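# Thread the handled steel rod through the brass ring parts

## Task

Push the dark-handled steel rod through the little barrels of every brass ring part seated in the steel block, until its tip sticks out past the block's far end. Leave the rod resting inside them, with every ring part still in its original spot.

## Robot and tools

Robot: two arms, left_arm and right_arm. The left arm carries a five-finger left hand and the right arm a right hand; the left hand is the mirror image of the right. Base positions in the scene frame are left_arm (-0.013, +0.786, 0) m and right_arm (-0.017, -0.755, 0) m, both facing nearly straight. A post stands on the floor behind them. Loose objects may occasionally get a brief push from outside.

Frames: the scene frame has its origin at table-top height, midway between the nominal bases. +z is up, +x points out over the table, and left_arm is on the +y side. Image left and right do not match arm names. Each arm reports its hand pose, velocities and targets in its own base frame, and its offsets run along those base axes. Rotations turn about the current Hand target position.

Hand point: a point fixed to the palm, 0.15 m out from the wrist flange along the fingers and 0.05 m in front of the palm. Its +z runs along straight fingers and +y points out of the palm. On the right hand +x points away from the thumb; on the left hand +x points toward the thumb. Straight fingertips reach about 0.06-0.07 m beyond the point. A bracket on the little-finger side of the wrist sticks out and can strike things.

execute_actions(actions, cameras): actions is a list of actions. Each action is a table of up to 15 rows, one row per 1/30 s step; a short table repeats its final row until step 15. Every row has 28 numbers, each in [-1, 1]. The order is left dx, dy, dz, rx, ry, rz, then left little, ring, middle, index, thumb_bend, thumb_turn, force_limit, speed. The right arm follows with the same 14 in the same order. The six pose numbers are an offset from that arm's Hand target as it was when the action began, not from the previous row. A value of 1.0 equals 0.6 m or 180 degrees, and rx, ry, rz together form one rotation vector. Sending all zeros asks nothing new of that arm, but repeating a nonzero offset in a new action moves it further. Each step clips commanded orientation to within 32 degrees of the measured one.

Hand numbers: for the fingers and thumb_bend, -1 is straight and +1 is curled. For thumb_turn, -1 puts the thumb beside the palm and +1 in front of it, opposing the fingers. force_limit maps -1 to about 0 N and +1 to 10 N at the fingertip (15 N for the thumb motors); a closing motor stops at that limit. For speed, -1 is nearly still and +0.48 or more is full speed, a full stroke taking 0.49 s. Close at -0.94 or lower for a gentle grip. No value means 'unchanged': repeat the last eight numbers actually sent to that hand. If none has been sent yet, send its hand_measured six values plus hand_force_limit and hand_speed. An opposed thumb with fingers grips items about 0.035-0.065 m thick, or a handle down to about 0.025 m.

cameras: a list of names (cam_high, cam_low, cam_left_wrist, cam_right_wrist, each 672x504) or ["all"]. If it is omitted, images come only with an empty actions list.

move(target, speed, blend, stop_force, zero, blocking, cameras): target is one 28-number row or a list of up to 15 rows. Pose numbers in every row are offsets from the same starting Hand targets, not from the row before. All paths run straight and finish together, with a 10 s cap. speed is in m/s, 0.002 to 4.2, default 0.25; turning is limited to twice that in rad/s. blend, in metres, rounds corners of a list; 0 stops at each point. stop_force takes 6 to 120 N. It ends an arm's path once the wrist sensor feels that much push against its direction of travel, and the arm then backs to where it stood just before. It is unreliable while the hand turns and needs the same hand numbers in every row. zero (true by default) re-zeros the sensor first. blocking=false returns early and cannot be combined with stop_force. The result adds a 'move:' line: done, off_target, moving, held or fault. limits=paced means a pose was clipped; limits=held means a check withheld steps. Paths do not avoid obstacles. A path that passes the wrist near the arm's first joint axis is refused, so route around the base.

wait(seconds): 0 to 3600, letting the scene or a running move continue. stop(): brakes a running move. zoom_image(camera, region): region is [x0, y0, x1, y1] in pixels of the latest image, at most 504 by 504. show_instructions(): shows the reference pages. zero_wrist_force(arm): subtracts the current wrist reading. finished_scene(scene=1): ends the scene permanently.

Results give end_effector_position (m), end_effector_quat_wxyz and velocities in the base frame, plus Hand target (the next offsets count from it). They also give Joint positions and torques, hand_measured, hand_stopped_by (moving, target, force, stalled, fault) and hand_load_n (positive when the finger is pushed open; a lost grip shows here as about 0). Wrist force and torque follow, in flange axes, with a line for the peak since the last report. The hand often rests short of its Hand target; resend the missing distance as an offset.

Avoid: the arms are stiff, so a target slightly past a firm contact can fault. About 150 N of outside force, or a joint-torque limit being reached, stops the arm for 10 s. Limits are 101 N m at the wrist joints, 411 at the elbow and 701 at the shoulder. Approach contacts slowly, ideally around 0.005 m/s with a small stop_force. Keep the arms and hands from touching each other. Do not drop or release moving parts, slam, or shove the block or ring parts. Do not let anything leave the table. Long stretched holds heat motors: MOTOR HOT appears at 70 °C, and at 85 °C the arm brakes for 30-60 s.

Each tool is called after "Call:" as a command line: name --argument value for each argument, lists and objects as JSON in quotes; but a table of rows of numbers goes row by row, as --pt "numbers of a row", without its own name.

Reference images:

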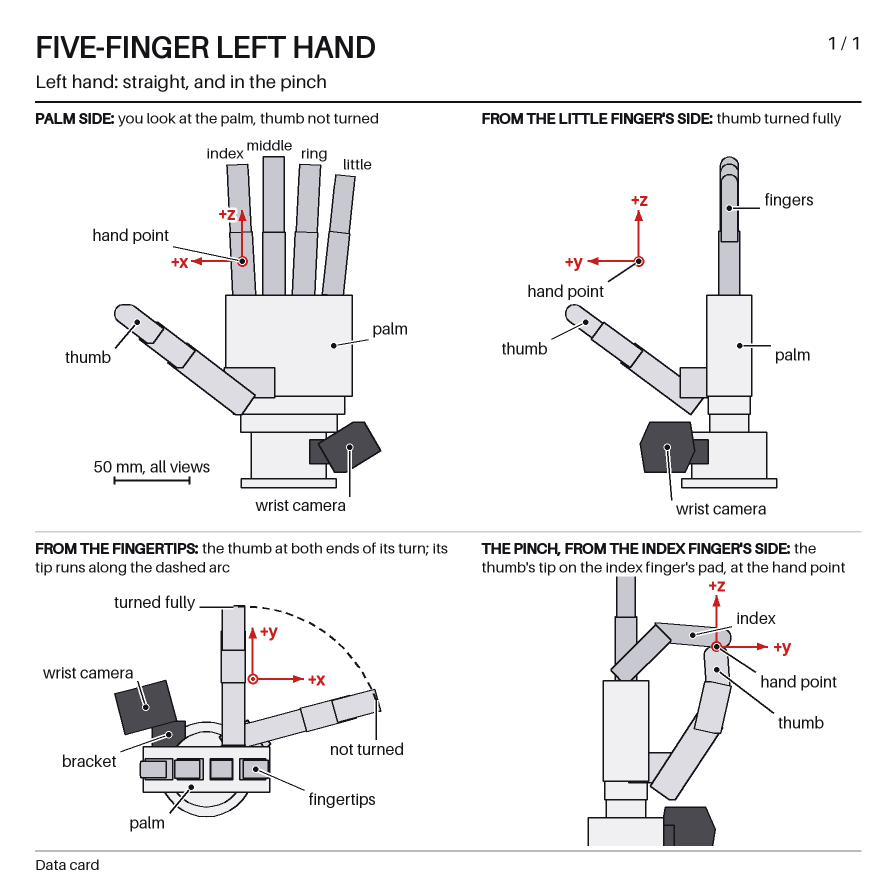

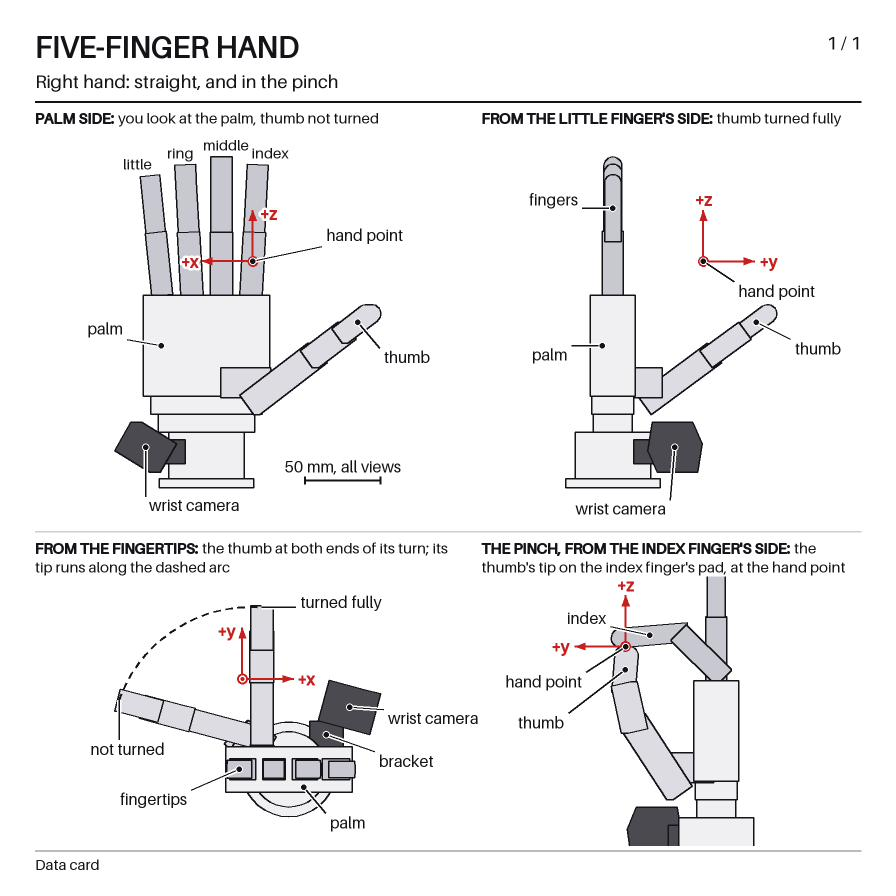

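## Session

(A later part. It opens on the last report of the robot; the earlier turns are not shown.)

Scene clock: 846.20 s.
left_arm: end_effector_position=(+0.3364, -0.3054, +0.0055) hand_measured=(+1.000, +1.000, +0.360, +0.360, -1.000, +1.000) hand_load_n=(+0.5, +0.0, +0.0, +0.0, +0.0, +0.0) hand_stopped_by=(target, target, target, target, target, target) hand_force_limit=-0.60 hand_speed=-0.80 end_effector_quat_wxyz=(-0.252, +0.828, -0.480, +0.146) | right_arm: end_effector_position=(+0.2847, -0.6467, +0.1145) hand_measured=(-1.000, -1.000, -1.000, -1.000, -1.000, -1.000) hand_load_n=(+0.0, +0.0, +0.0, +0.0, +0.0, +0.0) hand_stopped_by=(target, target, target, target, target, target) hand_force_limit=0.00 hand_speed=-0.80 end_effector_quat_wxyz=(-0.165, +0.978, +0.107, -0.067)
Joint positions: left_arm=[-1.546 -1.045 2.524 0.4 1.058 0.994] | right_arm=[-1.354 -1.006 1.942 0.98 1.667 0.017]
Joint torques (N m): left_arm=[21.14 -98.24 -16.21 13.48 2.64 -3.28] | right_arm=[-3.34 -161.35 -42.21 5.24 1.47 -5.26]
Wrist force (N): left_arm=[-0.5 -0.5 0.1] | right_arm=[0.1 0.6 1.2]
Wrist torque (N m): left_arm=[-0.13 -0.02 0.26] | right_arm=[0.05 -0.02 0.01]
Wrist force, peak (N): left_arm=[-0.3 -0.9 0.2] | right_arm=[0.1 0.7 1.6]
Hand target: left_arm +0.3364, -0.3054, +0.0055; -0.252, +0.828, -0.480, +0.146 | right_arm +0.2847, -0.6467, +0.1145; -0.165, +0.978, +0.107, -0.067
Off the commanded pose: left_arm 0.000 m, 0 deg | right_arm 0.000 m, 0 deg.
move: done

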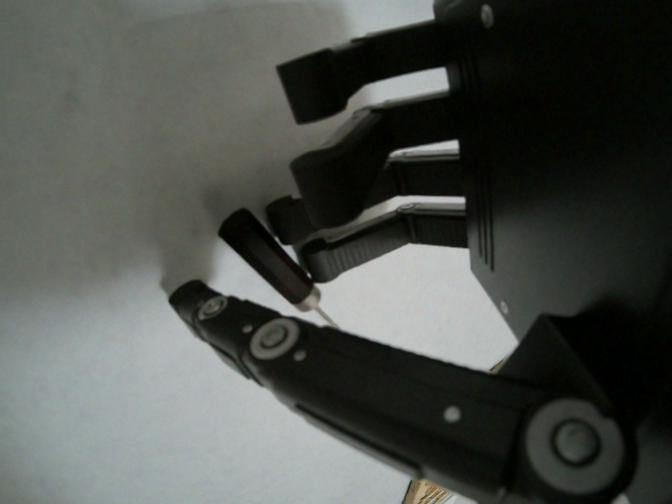

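Call:
move --target '[0,0,0,0,0,0,1,1,0.36,0.36,-0.1,1,-0.6,-0.93,0,0,0,0,0,0,-1,-1,-1,-1,-1,-1,0,-0.8]' --speed 0.02 --cameras '["cam_left_wrist"]'

Call:
zoom_image --camera "cam_left_wrist" --region '[200, 180, 360, 330]'

Scene clock: 855.80 s.
left_arm: end_effector_position=(+0.3364, -0.3054, +0.0055) hand_measured=(+1.000, +1.000, +0.360, +0.360, -0.624, +1.000) hand_load_n=(+0.0, +0.0, -0.5, +0.0, +3.0, -1.0) hand_stopped_by=(target, target, target, target, force, target) hand_force_limit=-0.60 hand_speed=-0.93 end_effector_quat_wxyz=(-0.252, +0.828, -0.480, +0.146) | right_arm: end_effector_position=(+0.2847, -0.6467, +0.1145) hand_measured=(-1.000, -1.000, -1.000, -1.000, -1.000, -1.000) hand_load_n=(+0.0, +0.0, +0.0, +0.0, +0.0, +0.0) hand_stopped_by=(target, target, target, target, target, target) hand_force_limit=0.00 hand_speed=-0.80 end_effector_quat_wxyz=(-0.165, +0.978, +0.107, -0.067)
Joint positions: left_arm=[-1.546 -1.045 2.524 0.4 1.058 0.994] | right_arm=[-1.354 -1.006 1.942 0.98 1.667 0.017]
Joint torques (N m): left_arm=[-16.68 -93.2 -14.35 13.81 2.38 -3.66] | right_arm=[-2.74 -162.19 -38.57 4.86 1.44 -5.32]
Wrist force (N): left_arm=[-0.5 -0.6 -1.3] | right_arm=[0.0 0.4 1.2]
Wrist torque (N m): left_arm=[-0.16 -0.08 0.27] | right_arm=[0.02 0.00 -0.01]
Wrist force, peak (N): left_arm=[-0.7 -0.3 -1.6] | right_arm=[0.3 0.6 1.6]
Hand target: left_arm +0.3364, -0.3054, +0.0055; -0.252, +0.828, -0.480, +0.146 | right_arm +0.2847, -0.6467, +0.1145; -0.165, +0.978, +0.107, -0.067
Off the commanded pose: left_arm 0.000 m, 0 deg | right_arm 0.000 m, 0 deg.
move: done

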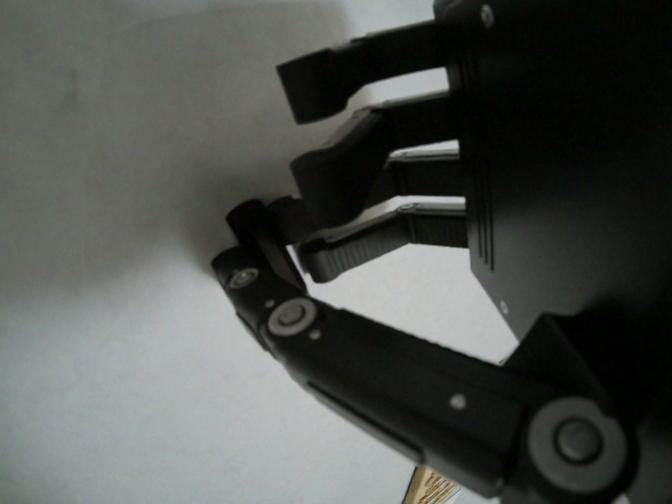

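Scaled by 3.150 from the camera's image (finer frame: 960x720).

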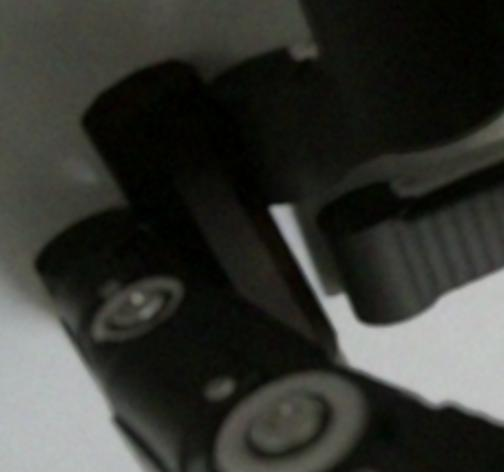

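Call:
move --target '[0,0,0,0,0,0,1,1,0.36,0.36,-1,0.84,-0.6,-0.8,0,0,0,0,0,0,-1,-1,-1,-1,-1,-1,0,-0.8]' --speed 0.02 --cameras '["cam_left_wrist"]'

Call:
zoom_image --camera "cam_left_wrist" --region '[180, 150, 430, 340]'

Scene clock: 885.20 s.
left_arm: end_effector_position=(+0.3364, -0.3054, +0.0055) hand_measured=(+1.000, +1.000, +0.360, +0.360, -1.000, +0.840) hand_load_n=(+0.0, +0.0, +0.0, +0.5, +0.0, +0.0) hand_stopped_by=(target, target, target, target, target, target) hand_force_limit=-0.60 hand_speed=-0.80 end_effector_quat_wxyz=(-0.252, +0.828, -0.480, +0.146) | right_arm: end_effector_position=(+0.2847, -0.6467, +0.1145) hand_measured=(-1.000, -1.000, -1.000, -1.000, -1.000, -1.000) hand_load_n=(+0.0, +0.0, +0.0, +0.0, +0.0, -0.5) hand_stopped_by=(target, target, target, target, target, target) hand_force_limit=0.00 hand_speed=-0.80 end_effector_quat_wxyz=(-0.165, +0.978, +0.107, -0.067)
Joint positions: left_arm=[-1.546 -1.045 2.524 0.4 1.058 0.994] | right_arm=[-1.354 -1.006 1.942 0.98 1.667 0.017]
Joint torques (N m): left_arm=[-17.96 -97.05 -10.64 12.06 0.21 -3.85] | right_arm=[-1.22 -160.89 -40.36 4.75 1.36 -5.13]
Wrist force (N): left_arm=[-0.1 -0.2 0.2] | right_arm=[0.2 0.1 1.0]
Wrist torque (N m): left_arm=[-0.08 -0.08 0.27] | right_arm=[-0.01 -0.03 0.00]
Wrist force, peak (N): left_arm=[-0.7 -0.6 -1.8] | right_arm=[-0.1 0.8 1.6]
Hand target: left_arm +0.3364, -0.3054, +0.0055; -0.252, +0.828, -0.480, +0.146 | right_arm +0.2847, -0.6467, +0.1145; -0.165, +0.978, +0.107, -0.067
Off the commanded pose: left_arm 0.000 m, 0 deg | right_arm 0.000 m, 0 deg.
move: done

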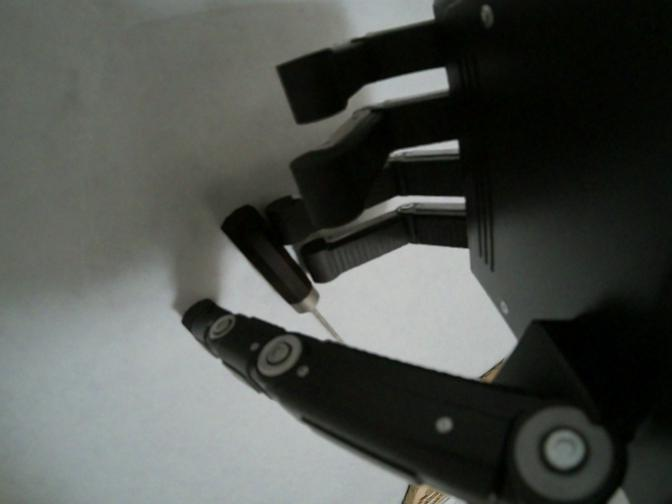

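Scaled by 2.016 from the camera's image (finer frame: 960x720).

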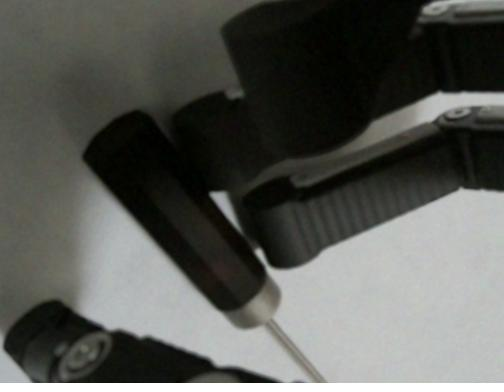

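Call:
move --target '[0,0,0,0,0,0,1,1,0.36,0.36,-0.1,0.84,-0.6,-0.93,0,0,0,0,0,0,-1,-1,-1,-1,-1,-1,0,-0.8]' --speed 0.02 --cameras '["cam_left_wrist"]'

Call:
zoom_image --camera "cam_left_wrist" --region '[180, 150, 430, 340]'

Scene clock: 895.60 s.
left_arm: end_effector_position=(+0.3364, -0.3054, +0.0055) hand_measured=(+1.000, +1.000, +0.360, +0.360, -0.610, +0.840) hand_load_n=(+0.0, +0.0, +0.0, +0.0, +3.0, +0.0) hand_stopped_by=(target, target, target, target, force, target) hand_force_limit=-0.60 hand_speed=-0.93 end_effector_quat_wxyz=(-0.252, +0.828, -0.480, +0.146) | right_arm: end_effector_position=(+0.2847, -0.6467, +0.1145) hand_measured=(-1.000, -1.000, -1.000, -1.000, -1.000, -1.000) hand_load_n=(+0.0, +0.0, +0.0, +0.0, +0.0, +0.0) hand_stopped_by=(target, target, target, target, target, target) hand_force_limit=0.00 hand_speed=-0.80 end_effector_quat_wxyz=(-0.165, +0.978, +0.107, -0.067)
Joint positions: left_arm=[-1.546 -1.045 2.524 0.4 1.058 0.994] | right_arm=[-1.354 -1.006 1.942 0.98 1.667 0.017]
Joint torques (N m): left_arm=[-17 -97.12 -6.85 8.65 -2.6 -3.42] | right_arm=[-0.44 -158.52 -39.04 4.75 1.46 -5.37]
Wrist force (N): left_arm=[0.1 -1.3 -4.0] | right_arm=[-0.1 0.4 1.6]
Wrist torque (N m): left_arm=[-0.28 -0.14 0.29] | right_arm=[0.00 0.01 -0.01]
Wrist force, peak (N): left_arm=[0.1 -1.6 -4.4] | right_arm=[-0.1 0.6 1.8]
Hand target: left_arm +0.3364, -0.3054, +0.0055; -0.252, +0.828, -0.480, +0.146 | right_arm +0.2847, -0.6467, +0.1145; -0.165, +0.978, +0.107, -0.067
Off the commanded pose: left_arm 0.000 m, 0 deg | right_arm 0.000 m, 0 deg.
move: done

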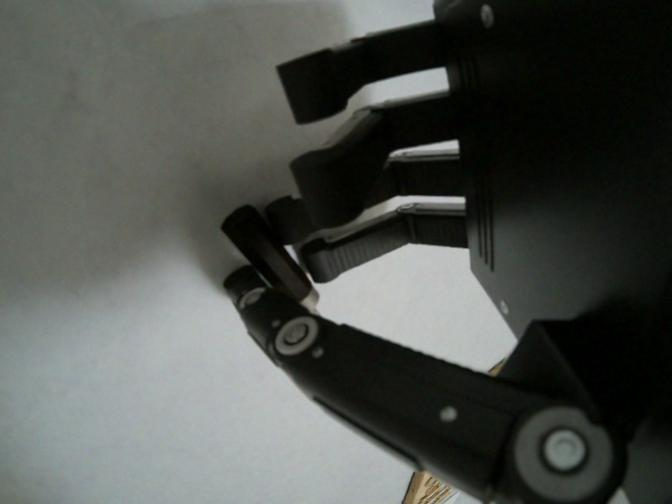

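Scaled by 2.016 from the camera's image (finer frame: 960x720).

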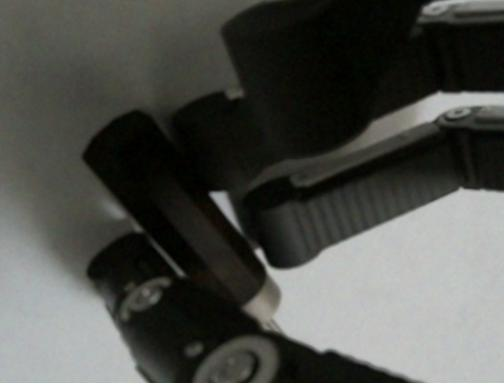

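Call:
move --target '[0,0,0.002,0,0,0,1,1,0.36,0.36,-0.1,0.84,-0.6,-0.93,0,0,0,0,0,0,-1,-1,-1,-1,-1,-1,0,-0.8]' --speed 0.01

Scene clock: 905.63 s.
left_arm: end_effector_position=(+0.3364, -0.3054, +0.0066) hand_measured=(+1.000, +1.000, +0.360, +0.360, -0.608, +0.840) hand_load_n=(+0.0, +0.0, +0.0, +0.0, +0.0, +0.0) hand_stopped_by=(target, target, target, target, force, target) hand_force_limit=-0.60 hand_speed=-0.93 end_effector_quat_wxyz=(-0.252, +0.828, -0.480, +0.146) | right_arm: end_effector_position=(+0.2847, -0.6467, +0.1145) hand_measured=(-1.000, -1.000, -1.000, -1.000, -1.000, -1.000) hand_load_n=(+0.0, +0.0, +0.0, +0.0, +0.0, -0.5) hand_stopped_by=(target, target, target, target, target, target) hand_force_limit=0.00 hand_speed=-0.80 end_effector_quat_wxyz=(-0.165, +0.978, +0.107, -0.067)
Joint positions: left_arm=[-1.546 -1.047 2.524 0.402 1.058 0.994] | right_arm=[-1.354 -1.006 1.942 0.98 1.667 0.017]
Joint torques (N m): left_arm=[-15.05 -136.32 -15.21 13.63 -4.3 -3.56] | right_arm=[-4.73 -158.03 -38.8 4.63 1.18 -5.42]
Wrist force (N): left_arm=[-0.3 -0.4 0.1] | right_arm=[0.3 0.3 1.3]
Wrist torque (N m): left_arm=[-0.12 -0.04 0.26] | right_arm=[0.01 -0.05 0.02]
Wrist force, peak (N): left_arm=[-0.2 -2.1 -4.7] | right_arm=[0.0 0.2 1.8]
Hand target: left_arm +0.3364, -0.3054, +0.0067; -0.252, +0.828, -0.480, +0.146 | right_arm +0.2847, -0.6467, +0.1145; -0.165, +0.978, +0.107, -0.067
Off the commanded pose: left_arm 0.000 m, 0 deg | right_arm 0.000 m, 0 deg.
move: done

Call:
move --target '[0,0,0,0,0,0,1,1,0.36,0.36,-0.15,0.84,-0.6,-0.93,0,0,0,0,0,0,-1,-1,-1,-1,-1,-1,0,-0.8]' --speed 0.01 --cameras '["cam_left_wrist"]'

Call:
zoom_image --camera "cam_left_wrist" --region '[180, 150, 430, 340]'

Scene clock: 910.17 s.
left_arm: end_effector_position=(+0.3364, -0.3054, +0.0067) hand_measured=(+1.000, +1.000, +0.360, +0.360, -0.580, +0.840) hand_load_n=(+0.0, +0.5, +1.0, +0.5, +3.0, +0.0) hand_stopped_by=(target, target, target, target, force, target) hand_force_limit=-0.60 hand_speed=-0.93 end_effector_quat_wxyz=(-0.252, +0.828, -0.480, +0.146) | right_arm: end_effector_position=(+0.2847, -0.6467, +0.1145) hand_measured=(-1.000, -1.000, -1.000, -1.000, -1.000, -1.000) hand_load_n=(+0.0, -0.5, +0.0, +0.0, -0.5, +0.0) hand_stopped_by=(target, target, target, target, target, target) hand_force_limit=0.00 hand_speed=-0.80 end_effector_quat_wxyz=(-0.165, +0.978, +0.107, -0.067)
Joint positions: left_arm=[-1.546 -1.048 2.524 0.402 1.058 0.994] | right_arm=[-1.354 -1.006 1.942 0.98 1.667 0.017]
Joint torques (N m): left_arm=[-17.57 -137.29 -13.96 13.94 -4.88 -3.73] | right_arm=[-1.67 -159.68 -41.05 4.53 1.42 -5.3]
Wrist force (N): left_arm=[-0.2 -0.2 -0.2] | right_arm=[0.3 0.5 1.3]
Wrist torque (N m): left_arm=[-0.08 -0.07 0.27] | right_arm=[0.04 -0.04 0.01]
Wrist force, peak (N): left_arm=[-0.4 -0.6 0.2] | right_arm=[-0.1 0.7 1.8]
Hand target: left_arm +0.3364, -0.3054, +0.0067; -0.252, +0.828, -0.480, +0.146 | right_arm +0.2847, -0.6467, +0.1145; -0.165, +0.978, +0.107, -0.067
Off the commanded pose: left_arm 0.000 m, 0 deg | right_arm 0.000 m, 0 deg.
move: done

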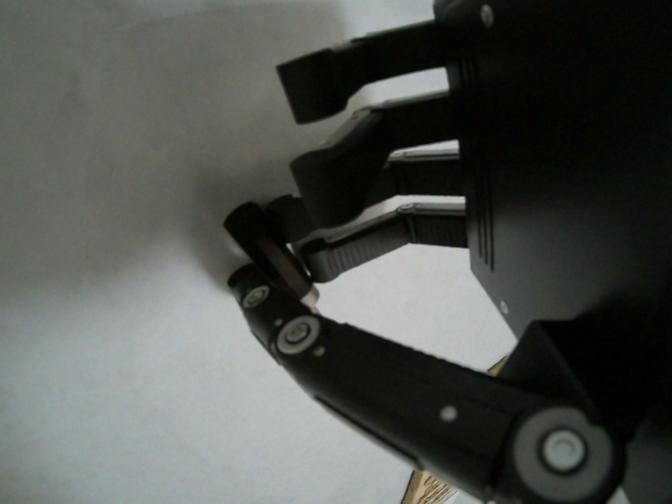

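Scaled by 2.016 from the camera's image (finer frame: 960x720).

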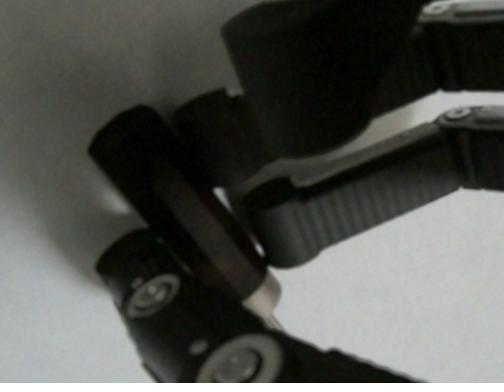

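Call:
move --target '[0,0,0,0,0,0,1,1,0.36,0.36,-0.2,0.84,-0.35,-0.93,0,0,0,0,0,0,-1,-1,-1,-1,-1,-1,0,-0.8]' --speed 0.01

Call:
move --target '[0,0,0,0,0,0,1,1,0.40,0.44,-0.2,0.84,-0.4,-0.93,0,0,0,0,0,0,-1,-1,-1,-1,-1,-1,0,-0.8]' --speed 0.01 --cameras '["cam_left_wrist"]'

Call:
zoom_image --camera "cam_left_wrist" --region '[180, 150, 430, 340]'

Scene clock: 917.57 s.
left_arm: end_effector_position=(+0.3364, -0.3054, +0.0067) hand_measured=(+1.000, +1.000, +0.360, +0.360, -0.566, +0.840) hand_load_n=(+0.0, +0.0, +1.5, +1.0, +5.0, +0.0) hand_stopped_by=(target, target, target, target, force, target) hand_force_limit=-0.35 hand_speed=-0.93 end_effector_quat_wxyz=(-0.252, +0.828, -0.480, +0.146) | right_arm: end_effector_position=(+0.2847, -0.6467, +0.1145) hand_measured=(-1.000, -1.000, -1.000, -1.000, -1.000, -1.000) hand_load_n=(+0.0, +0.0, +0.0, +0.0, +0.0, -0.5) hand_stopped_by=(target, target, target, target, target, target) hand_force_limit=0.00 hand_speed=-0.80 end_effector_quat_wxyz=(-0.165, +0.978, +0.107, -0.067)
Joint positions: left_arm=[-1.546 -1.048 2.524 0.402 1.058 0.994] | right_arm=[-1.354 -1.006 1.942 0.98 1.667 0.017]
Joint torques (N m): left_arm=[-14.23 -136.53 -14.89 13.95 -5.31 -3.6] | right_arm=[-6.06 -161.78 -44.14 4.29 1.78 -5.12]
Wrist force (N): left_arm=[-0.2 0.1 -0.7] | right_arm=[0.2 0.5 1.2]
Wrist torque (N m): left_arm=[-0.09 -0.08 0.27] | right_arm=[0.04 -0.04 0.01]
Wrist force, peak (N): left_arm=[-0.2 -0.4 -1.1] | right_arm=[-0.2 0.7 1.5]
Hand target: left_arm +0.3364, -0.3054, +0.0067; -0.252, +0.828, -0.480, +0.146 | right_arm +0.2847, -0.6467, +0.1145; -0.165, +0.978, +0.107, -0.067
Off the commanded pose: left_arm 0.000 m, 0 deg | right_arm 0.000 m, 0 deg.
move: done

Scene clock: 918.23 s.
left_arm: end_effector_position=(+0.3364, -0.3054, +0.0067) hand_measured=(+1.000, +1.000, +0.366, +0.440, -0.566, +0.840) hand_load_n=(+0.0, +0.5, +3.5, +0.5, +6.0, -0.5) hand_stopped_by=(target, target, force, target, force, target) hand_force_limit=-0.40 hand_speed=-0.93 end_effector_quat_wxyz=(-0.252, +0.828, -0.480, +0.146) | right_arm: end_effector_position=(+0.2847, -0.6467, +0.1145) hand_measured=(-1.000, -1.000, -1.000, -1.000, -1.000, -1.000) hand_load_n=(+0.0, +0.0, +0.0, +0.0, +0.0, +0.0) hand_stopped_by=(target, target, target, target, target, target) hand_force_limit=0.00 hand_speed=-0.80 end_effector_quat_wxyz=(-0.165, +0.978, +0.107, -0.067)
Joint positions: left_arm=[-1.546 -1.048 2.524 0.402 1.058 0.994] | right_arm=[-1.354 -1.006 1.942 0.98 1.667 0.017]
Joint torques (N m): left_arm=[-12.3 -139.29 -14.24 13.07 -4.76 -3.84] | right_arm=[-5.29 -165.13 -37.55 4.5 1.27 -5.2]
Wrist force (N): left_arm=[-0.4 -0.5 0.0] | right_arm=[0.2 0.4 1.5]
Wrist torque (N m): left_arm=[-0.14 -0.02 0.26] | right_arm=[0.01 -0.04 0.01]
Wrist force, peak (N): left_arm=[-0.2 -0.4 -1.0] | right_arm=[0.2 0.4 1.5]
Hand target: left_arm +0.3364, -0.3054, +0.0067; -0.252, +0.828, -0.480, +0.146 | right_arm +0.2847, -0.6467, +0.1145; -0.165, +0.978, +0.107, -0.067
Off the commanded pose: left_arm 0.000 m, 0 deg | right_arm 0.000 m, 0 deg.
move: done

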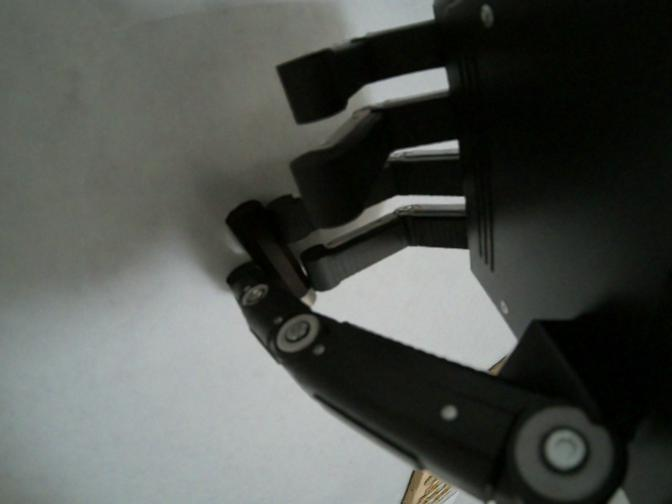

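Scaled by 2.016 from the camera's image (finer frame: 960x720).

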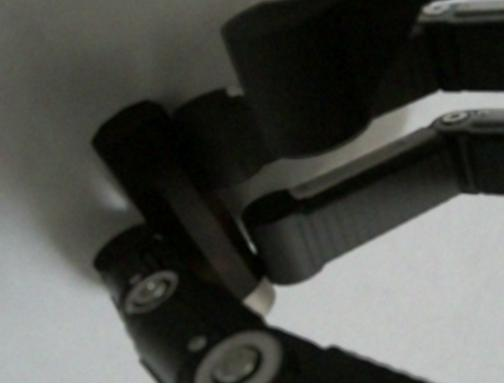

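Call:
move --target '[0,0,0,0,0,0,1,1,0.40,0.35,-0.2,0.84,-0.4,-0.93,0,0,0,0,0,0,-1,-1,-1,-1,-1,-1,0,-0.8]' --speed 0.01 --cameras '["cam_left_wrist"]'

Call:
zoom_image --camera "cam_left_wrist" --region '[180, 150, 430, 340]'

Scene clock: 930.67 s.
left_arm: end_effector_position=(+0.3364, -0.3054, +0.0067) hand_measured=(+1.000, +1.000, +0.366, +0.350, -0.566, +0.840) hand_load_n=(+0.0, +0.0, +3.5, +0.0, +5.5, +0.0) hand_stopped_by=(target, target, force, target, force, target) hand_force_limit=-0.40 hand_speed=-0.93 end_effector_quat_wxyz=(-0.252, +0.828, -0.480, +0.146) | right_arm: end_effector_position=(+0.2847, -0.6467, +0.1145) hand_measured=(-1.000, -1.000, -1.000, -1.000, -1.000, -1.000) hand_load_n=(+0.0, +0.0, +0.0, +0.0, +0.0, +0.0) hand_stopped_by=(target, target, target, target, target, target) hand_force_limit=0.00 hand_speed=-0.80 end_effector_quat_wxyz=(-0.165, +0.978, +0.107, -0.067)
Joint positions: left_arm=[-1.546 -1.048 2.524 0.402 1.058 0.994] | right_arm=[-1.354 -1.006 1.942 0.98 1.667 0.017]
Joint torques (N m): left_arm=[-11.45 -140.56 -12.28 12.85 -4.3 -3.6] | right_arm=[-5.22 -158.36 -38.54 4.12 1.75 -5.05]
Wrist force (N): left_arm=[-0.3 -0.6 -0.5] | right_arm=[0.1 0.1 1.1]
Wrist torque (N m): left_arm=[-0.13 -0.04 0.26] | right_arm=[-0.01 -0.02 -0.01]
Wrist force, peak (N): left_arm=[-0.6 -0.8 -1.2] | right_arm=[0.2 0.7 1.6]
Hand target: left_arm +0.3364, -0.3054, +0.0067; -0.252, +0.828, -0.480, +0.146 | right_arm +0.2847, -0.6467, +0.1145; -0.165, +0.978, +0.107, -0.067
Off the commanded pose: left_arm 0.000 m, 0 deg | right_arm 0.000 m, 0 deg.
move: done

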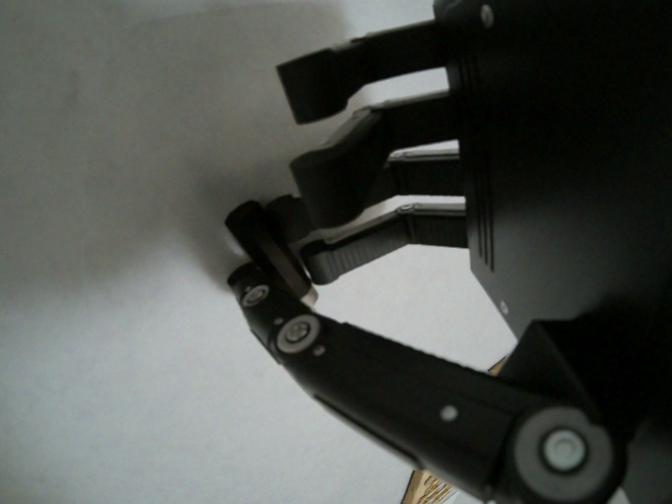

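Scaled by 2.016 from the camera's image (finer frame: 960x720).

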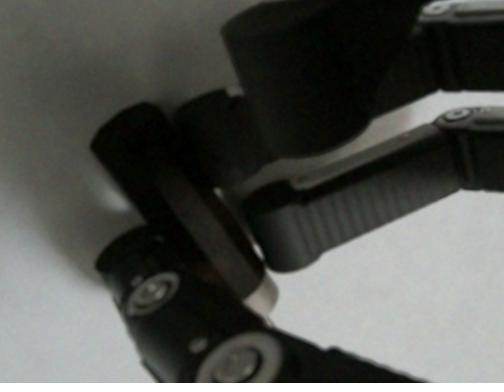

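Call:
move --target '[0,0,0,0,0,0,1,1,0.40,0.38,-0.2,0.84,-0.4,-0.93,0,0,0,0,0,0,-1,-1,-1,-1,-1,-1,0,-0.8]' --speed 0.01

Scene clock: 936.80 s.
left_arm: end_effector_position=(+0.3364, -0.3054, +0.0067) hand_measured=(+1.000, +1.000, +0.366, +0.380, -0.566, +0.840) hand_load_n=(+0.0, +0.0, +3.5, +0.5, +5.5, -0.5) hand_stopped_by=(target, target, force, target, force, target) hand_force_limit=-0.40 hand_speed=-0.93 end_effector_quat_wxyz=(-0.252, +0.828, -0.480, +0.146) | right_arm: end_effector_position=(+0.2847, -0.6467, +0.1145) hand_measured=(-1.000, -1.000, -1.000, -1.000, -1.000, -1.000) hand_load_n=(+0.0, +0.0, +0.0, +0.0, +0.0, +0.0) hand_stopped_by=(target, target, target, target, target, target) hand_force_limit=0.00 hand_speed=-0.80 end_effector_quat_wxyz=(-0.165, +0.978, +0.107, -0.067)
Joint positions: left_arm=[-1.546 -1.048 2.524 0.402 1.058 0.994] | right_arm=[-1.354 -1.006 1.942 0.98 1.667 0.017]
Joint torques (N m): left_arm=[-8.86 -137.96 -11.22 11.86 -4.59 -3.23] | right_arm=[-2.02 -162.61 -40.61 4.56 1.38 -4.97]
Wrist force (N): left_arm=[-0.3 -0.3 -0.3] | right_arm=[0.5 0.5 0.9]
Wrist torque (N m): left_arm=[-0.10 -0.04 0.26] | right_arm=[0.06 -0.07 0.03]
Wrist force, peak (N): left_arm=[-0.6 -0.8 -0.6] | right_arm=[0.3 0.6 1.7]
Hand target: left_arm +0.3364, -0.3054, +0.0067; -0.252, +0.828, -0.480, +0.146 | right_arm +0.2847, -0.6467, +0.1145; -0.165, +0.978, +0.107, -0.067
Off the commanded pose: left_arm 0.000 m, 0 deg | right_arm 0.000 m, 0 deg.
move: done

Call:
move --target '[0,0,0.0333,0,0,0,1,1,0.40,0.38,-0.2,0.84,-0.4,-0.93,0,0,0,0,0,0,-1,-1,-1,-1,-1,-1,0,-0.8]' --speed 0.015 --cameras '["cam_left_wrist"]'

Call:
zoom_image --camera "cam_left_wrist" --region '[180, 150, 430, 340]'

Scene clock: 943.70 s.
left_arm: end_effector_position=(+0.3364, -0.3054, +0.0265) hand_measured=(+1.000, +1.000, +0.366, +0.380, -0.566, +0.840) hand_load_n=(+0.0, +0.0, +3.5, +1.0, +5.5, +0.0) hand_stopped_by=(target, target, force, target, force, target) hand_force_limit=-0.40 hand_speed=-0.93 end_effector_quat_wxyz=(-0.252, +0.828, -0.480, +0.146) | right_arm: end_effector_position=(+0.2847, -0.6467, +0.1145) hand_measured=(-1.000, -1.000, -1.000, -1.000, -1.000, -1.000) hand_load_n=(+0.0, +0.0, +0.0, +0.0, +0.0, +0.0) hand_stopped_by=(target, target, target, target, target, target) hand_force_limit=0.00 hand_speed=-0.80 end_effector_quat_wxyz=(-0.165, +0.978, +0.107, -0.067)
Joint positions: left_arm=[-1.546 -1.087 2.522 0.444 1.058 0.994] | right_arm=[-1.354 -1.006 1.942 0.98 1.667 0.017]
Joint torques (N m): left_arm=[-6.52 -133.8 -18.46 13.68 -4.2 -1.74] | right_arm=[-3.07 -158.69 -40.41 4.36 1.54 -4.84]
Wrist force (N): left_arm=[-0.2 -0.5 0.4] | right_arm=[0.3 0.6 1.5]
Wrist torque (N m): left_arm=[-0.12 -0.06 0.29] | right_arm=[0.03 -0.06 0.02]
Wrist force, peak (N): left_arm=[-0.4 -0.8 -0.4] | right_arm=[0.1 0.7 1.7]
Hand target: left_arm +0.3364, -0.3054, +0.0267; -0.252, +0.828, -0.480, +0.146 | right_arm +0.2847, -0.6467, +0.1145; -0.165, +0.978, +0.107, -0.067
Off the commanded pose: left_arm 0.000 m, 0 deg | right_arm 0.000 m, 0 deg.
move: done

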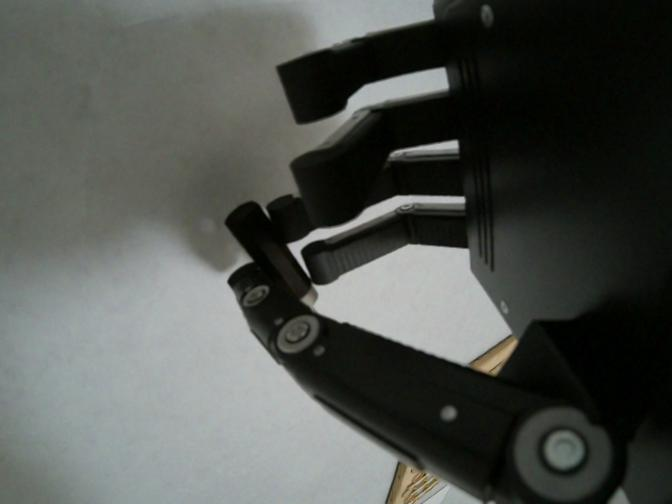

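Scaled by 2.016 from the camera's image (finer frame: 960x720).

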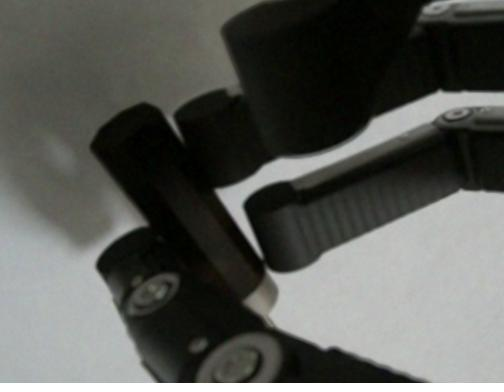

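Call:
move --target '[0,0,0.3,0,0,0,1,1,0.40,0.38,-0.2,0.84,-0.4,-0.93,0,0,0,0,0,0,-1,-1,-1,-1,-1,-1,0,-0.8]' --speed 0.06 --cameras '["all"]'

Scene clock: 951.77 s.
left_arm: end_effector_position=(+0.3364, -0.3054, +0.2065) hand_measured=(+1.000, +1.000, +0.366, +0.380, -0.566, +0.840) hand_load_n=(+0.0, +0.0, +3.0, +1.0, +5.5, +0.0) hand_stopped_by=(target, target, force, target, force, target) hand_force_limit=-0.40 hand_speed=-0.93 end_effector_quat_wxyz=(-0.252, +0.828, -0.479, +0.146) | right_arm: end_effector_position=(+0.2847, -0.6467, +0.1145) hand_measured=(-1.000, -1.000, -1.000, -1.000, -1.000, -1.000) hand_load_n=(+0.0, +0.0, +0.0, +0.0, +0.0, +0.0) hand_stopped_by=(target, target, target, target, target, target) hand_force_limit=0.00 hand_speed=-0.80 end_effector_quat_wxyz=(-0.165, +0.978, +0.107, -0.067)
Joint positions: left_arm=[-1.546 -1.415 2.46 0.833 1.058 0.994] | right_arm=[-1.354 -1.006 1.942 0.98 1.667 0.017]
Joint torques (N m): left_arm=[-25.24 -93.47 -52.6 14.15 2.35 -3.77] | right_arm=[0.79 -162.83 -41.01 4.43 1.57 -5.22]
Wrist force (N): left_arm=[-0.1 -0.5 0.6] | right_arm=[-0.1 0.4 1.3]
Wrist torque (N m): left_arm=[-0.14 -0.03 0.27] | right_arm=[0.02 0.00 -0.01]
Wrist force, peak (N): left_arm=[-0.3 -0.7 1.0] | right_arm=[-0.5 0.8 1.6]
Hand target: left_arm +0.3364, -0.3054, +0.2067; -0.252, +0.828, -0.480, +0.146 | right_arm +0.2847, -0.6467, +0.1145; -0.165, +0.978, +0.107, -0.067
Off the commanded pose: left_arm 0.000 m, 0 deg | right_arm 0.000 m, 0 deg.
move: done

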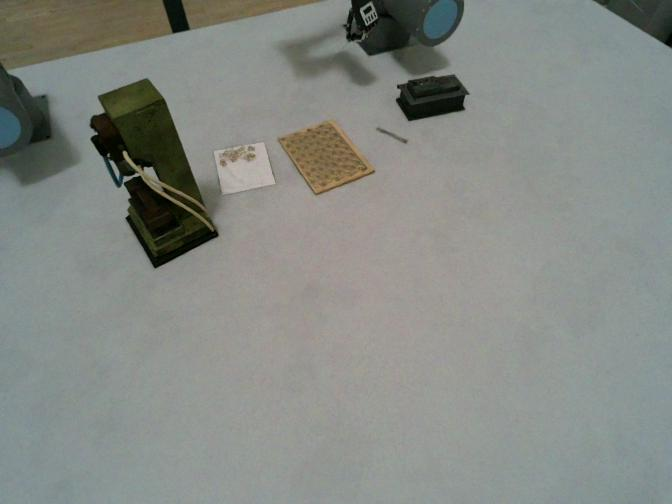

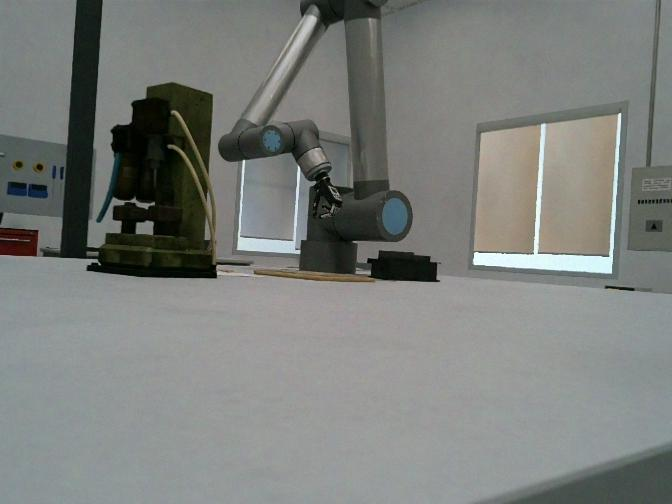

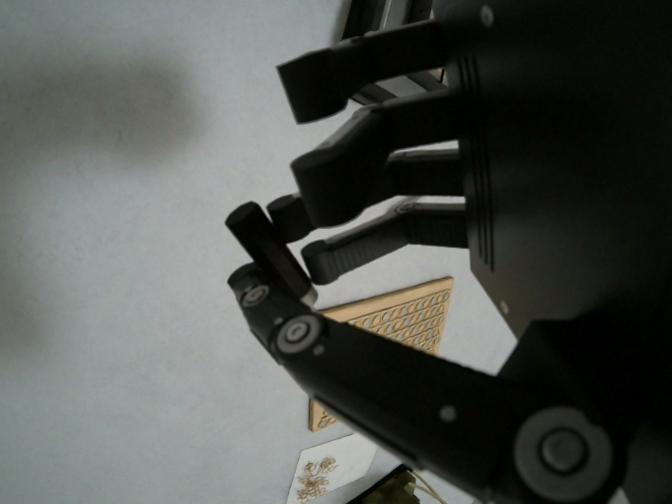

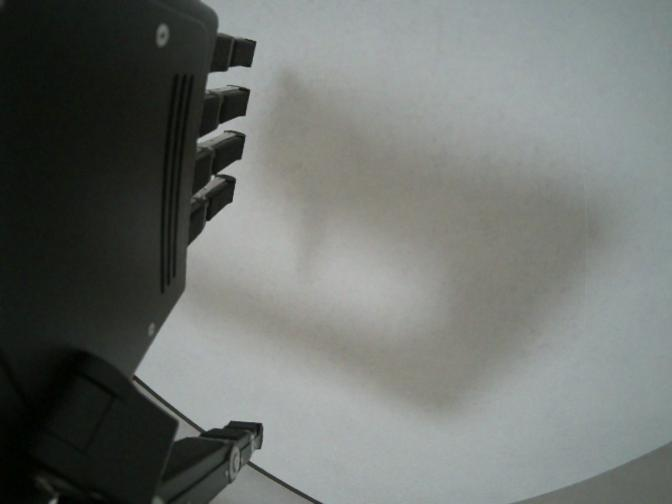

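Call:
zoom_image --camera "cam_high" --region '[320, 0, 480, 120]'

Call:
zoom_image --camera "cam_low" --region '[270, 140, 400, 240]'

Scaled by 3.150 from the camera's image (finer frame: 960x720).

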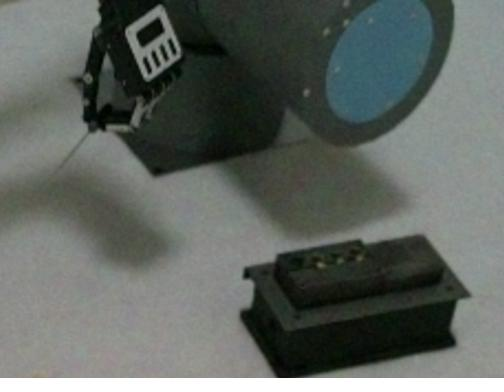

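Scaled by 3.877 from the camera's image (finer frame: 960x720).

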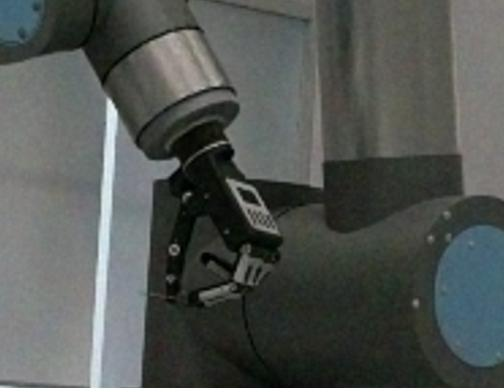

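Call:
move --target '[0.106,-0.1243,0.1055,0,0,0.7456,1,1,0.40,0.38,-0.2,0.84,-0.4,-0.93,0,0,0,0,0,0,-1,-1,-1,-1,-1,-1,0,-0.8]' --speed 0.2 --cameras '["all"]'

Scene clock: 1070.57 s.
left_arm: end_effector_position=(+0.4000, -0.3800, +0.2700) hand_measured=(+1.000, +1.000, +0.366, +0.380, -0.566, +0.840) hand_load_n=(+0.0, +0.0, +3.5, +1.0, +5.5, +0.0) hand_stopped_by=(target, target, force, target, force, target) hand_force_limit=-0.40 hand_speed=-0.93 end_effector_quat_wxyz=(-0.233, +0.764, +0.576, -0.175) | right_arm: end_effector_position=(+0.2847, -0.6467, +0.1145) hand_measured=(-1.000, -1.000, -1.000, -1.000, -1.000, -1.000) hand_load_n=(+0.0, +0.0, +0.0, +0.0, +0.0, +0.0) hand_stopped_by=(target, target, target, target, target, target) hand_force_limit=0.00 hand_speed=-0.80 end_effector_quat_wxyz=(-0.165, +0.978, +0.107, -0.067)
Joint positions: left_arm=[-1.013 -1.206 2.048 1.192 1.953 -0.643] | right_arm=[-1.354 -1.006 1.942 0.98 1.667 0.017]
Joint torques (N m): left_arm=[19.1 -155.16 -67.77 5.01 5.2 -4.01] | right_arm=[1.4 -160.98 -39.92 4.16 1.71 -5.2]
Wrist force (N): left_arm=[0.2 -1.0 0.2] | right_arm=[0.0 0.5 1.3]
Wrist torque (N m): left_arm=[-0.22 -0.12 0.33] | right_arm=[0.04 0.00 -0.01]
Wrist force, peak (N): left_arm=[-1.1 -1.0 0.3] | right_arm=[0.1 0.4 1.8]
Hand target: left_arm +0.4000, -0.3800, +0.2700; -0.233, +0.764, +0.576, -0.175 | right_arm +0.2847, -0.6467, +0.1145; -0.165, +0.978, +0.107, -0.067
Off the commanded pose: left_arm 0.000 m, 0 deg | right_arm 0.000 m, 0 deg.
move: done

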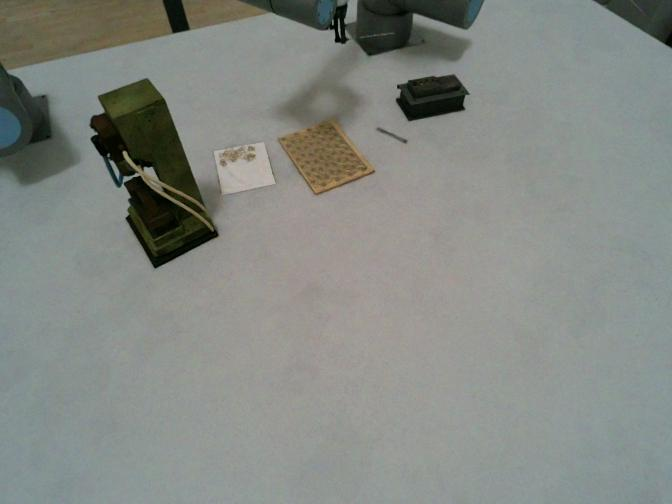

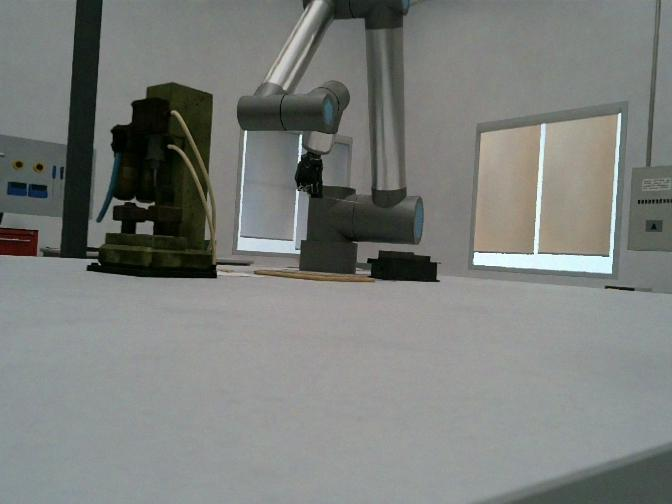

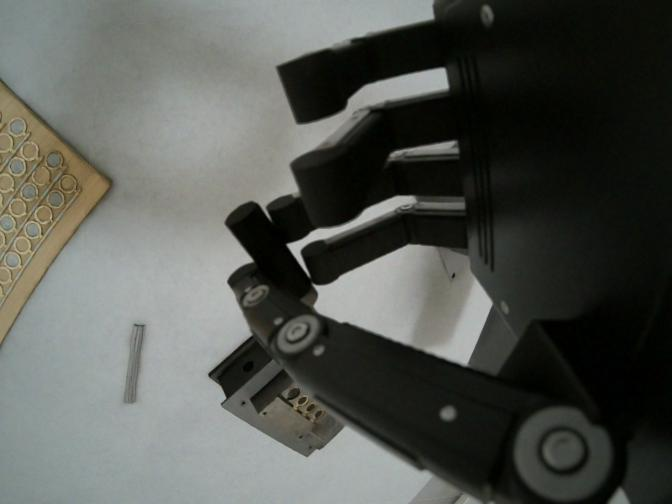

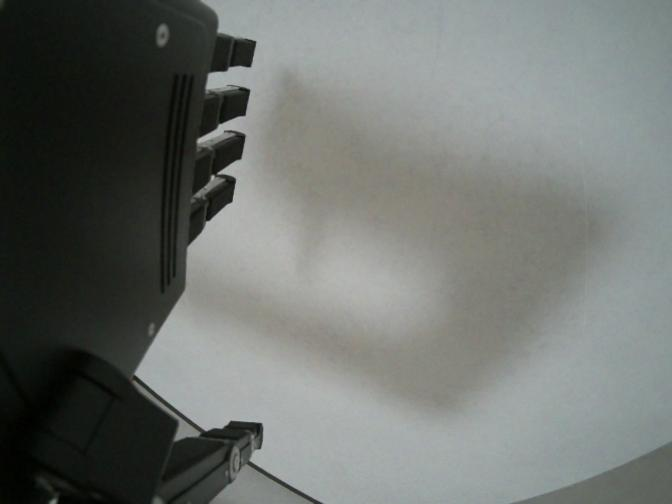

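Call:
move --target '[0.155,-0.0333,-0.1167,-0.0519,-0.1807,0,1,1,0.40,0.38,-0.2,0.84,-0.4,-0.93,0,0,0,0,0,0,-1,-1,-1,-1,-1,-1,0,-0.8]' --speed 0.12 --cameras '["cam_left_wrist", "cam_high"]'

Call:
zoom_image --camera "cam_high" --region '[300, 0, 480, 135]'

Scene clock: 1179.03 s.
left_arm: end_effector_position=(+0.4929, -0.4000, +0.2000) hand_measured=(+1.000, +1.000, +0.366, +0.380, -0.566, +0.840) hand_load_n=(+0.0, +0.0, +3.5, +1.0, +6.0, +0.0) hand_stopped_by=(target, target, force, target, force, target) hand_force_limit=-0.40 hand_speed=-0.93 end_effector_quat_wxyz=(+0.000, +0.798, +0.602, +0.000) | right_arm: end_effector_position=(+0.2847, -0.6467, +0.1145) hand_measured=(-1.000, -1.000, -1.000, -1.000, -1.000, -1.000) hand_load_n=(+0.0, +0.0, +0.0, +0.0, +0.0, +0.0) hand_stopped_by=(target, target, target, target, target, target) hand_force_limit=0.00 hand_speed=-0.80 end_effector_quat_wxyz=(-0.165, +0.978, +0.107, -0.067)
Joint positions: left_arm=[-1.114 -1.294 2.141 0.725 1.571 -0.836] | right_arm=[-1.354 -1.006 1.942 0.98 1.667 0.017]
Joint torques (N m): left_arm=[-20.37 -135.95 -39.29 3.56 -3.98 -3.63] | right_arm=[-3.47 -162.9 -39.7 4.37 1.83 -5.27]
Wrist force (N): left_arm=[-0.2 -0.7 1.2] | right_arm=[0.3 0.4 1.6]
Wrist torque (N m): left_arm=[-0.30 -0.03 0.37] | right_arm=[-0.01 -0.05 0.01]
Wrist force, peak (N): left_arm=[-0.3 -0.6 1.5] | right_arm=[0.1 0.8 1.9]
Hand target: left_arm +0.4930, -0.4000, +0.2000; +0.000, +0.798, +0.602, +0.000 | right_arm +0.2847, -0.6467, +0.1145; -0.165, +0.978, +0.107, -0.067
Off the commanded pose: left_arm 0.000 m, 0 deg | right_arm 0.000 m, 0 deg.
move: done
Images, in order (width x height): cam_high 672x504, cam_left_wrist 672x504.

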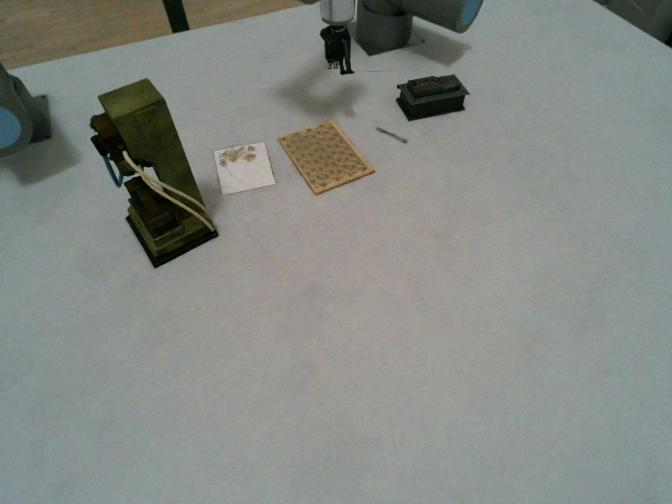

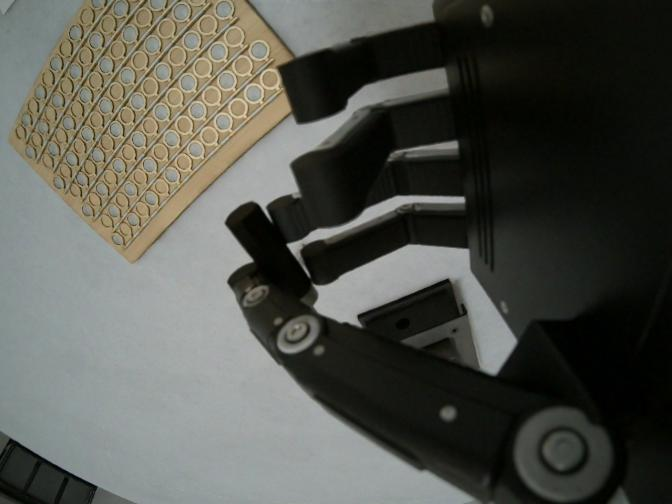

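Scaled by 2.800 from the camera's image (finer frame: 960x720).

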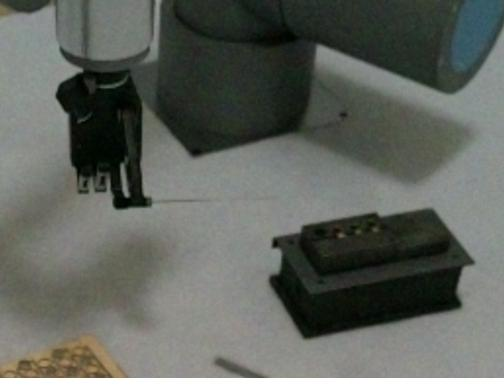

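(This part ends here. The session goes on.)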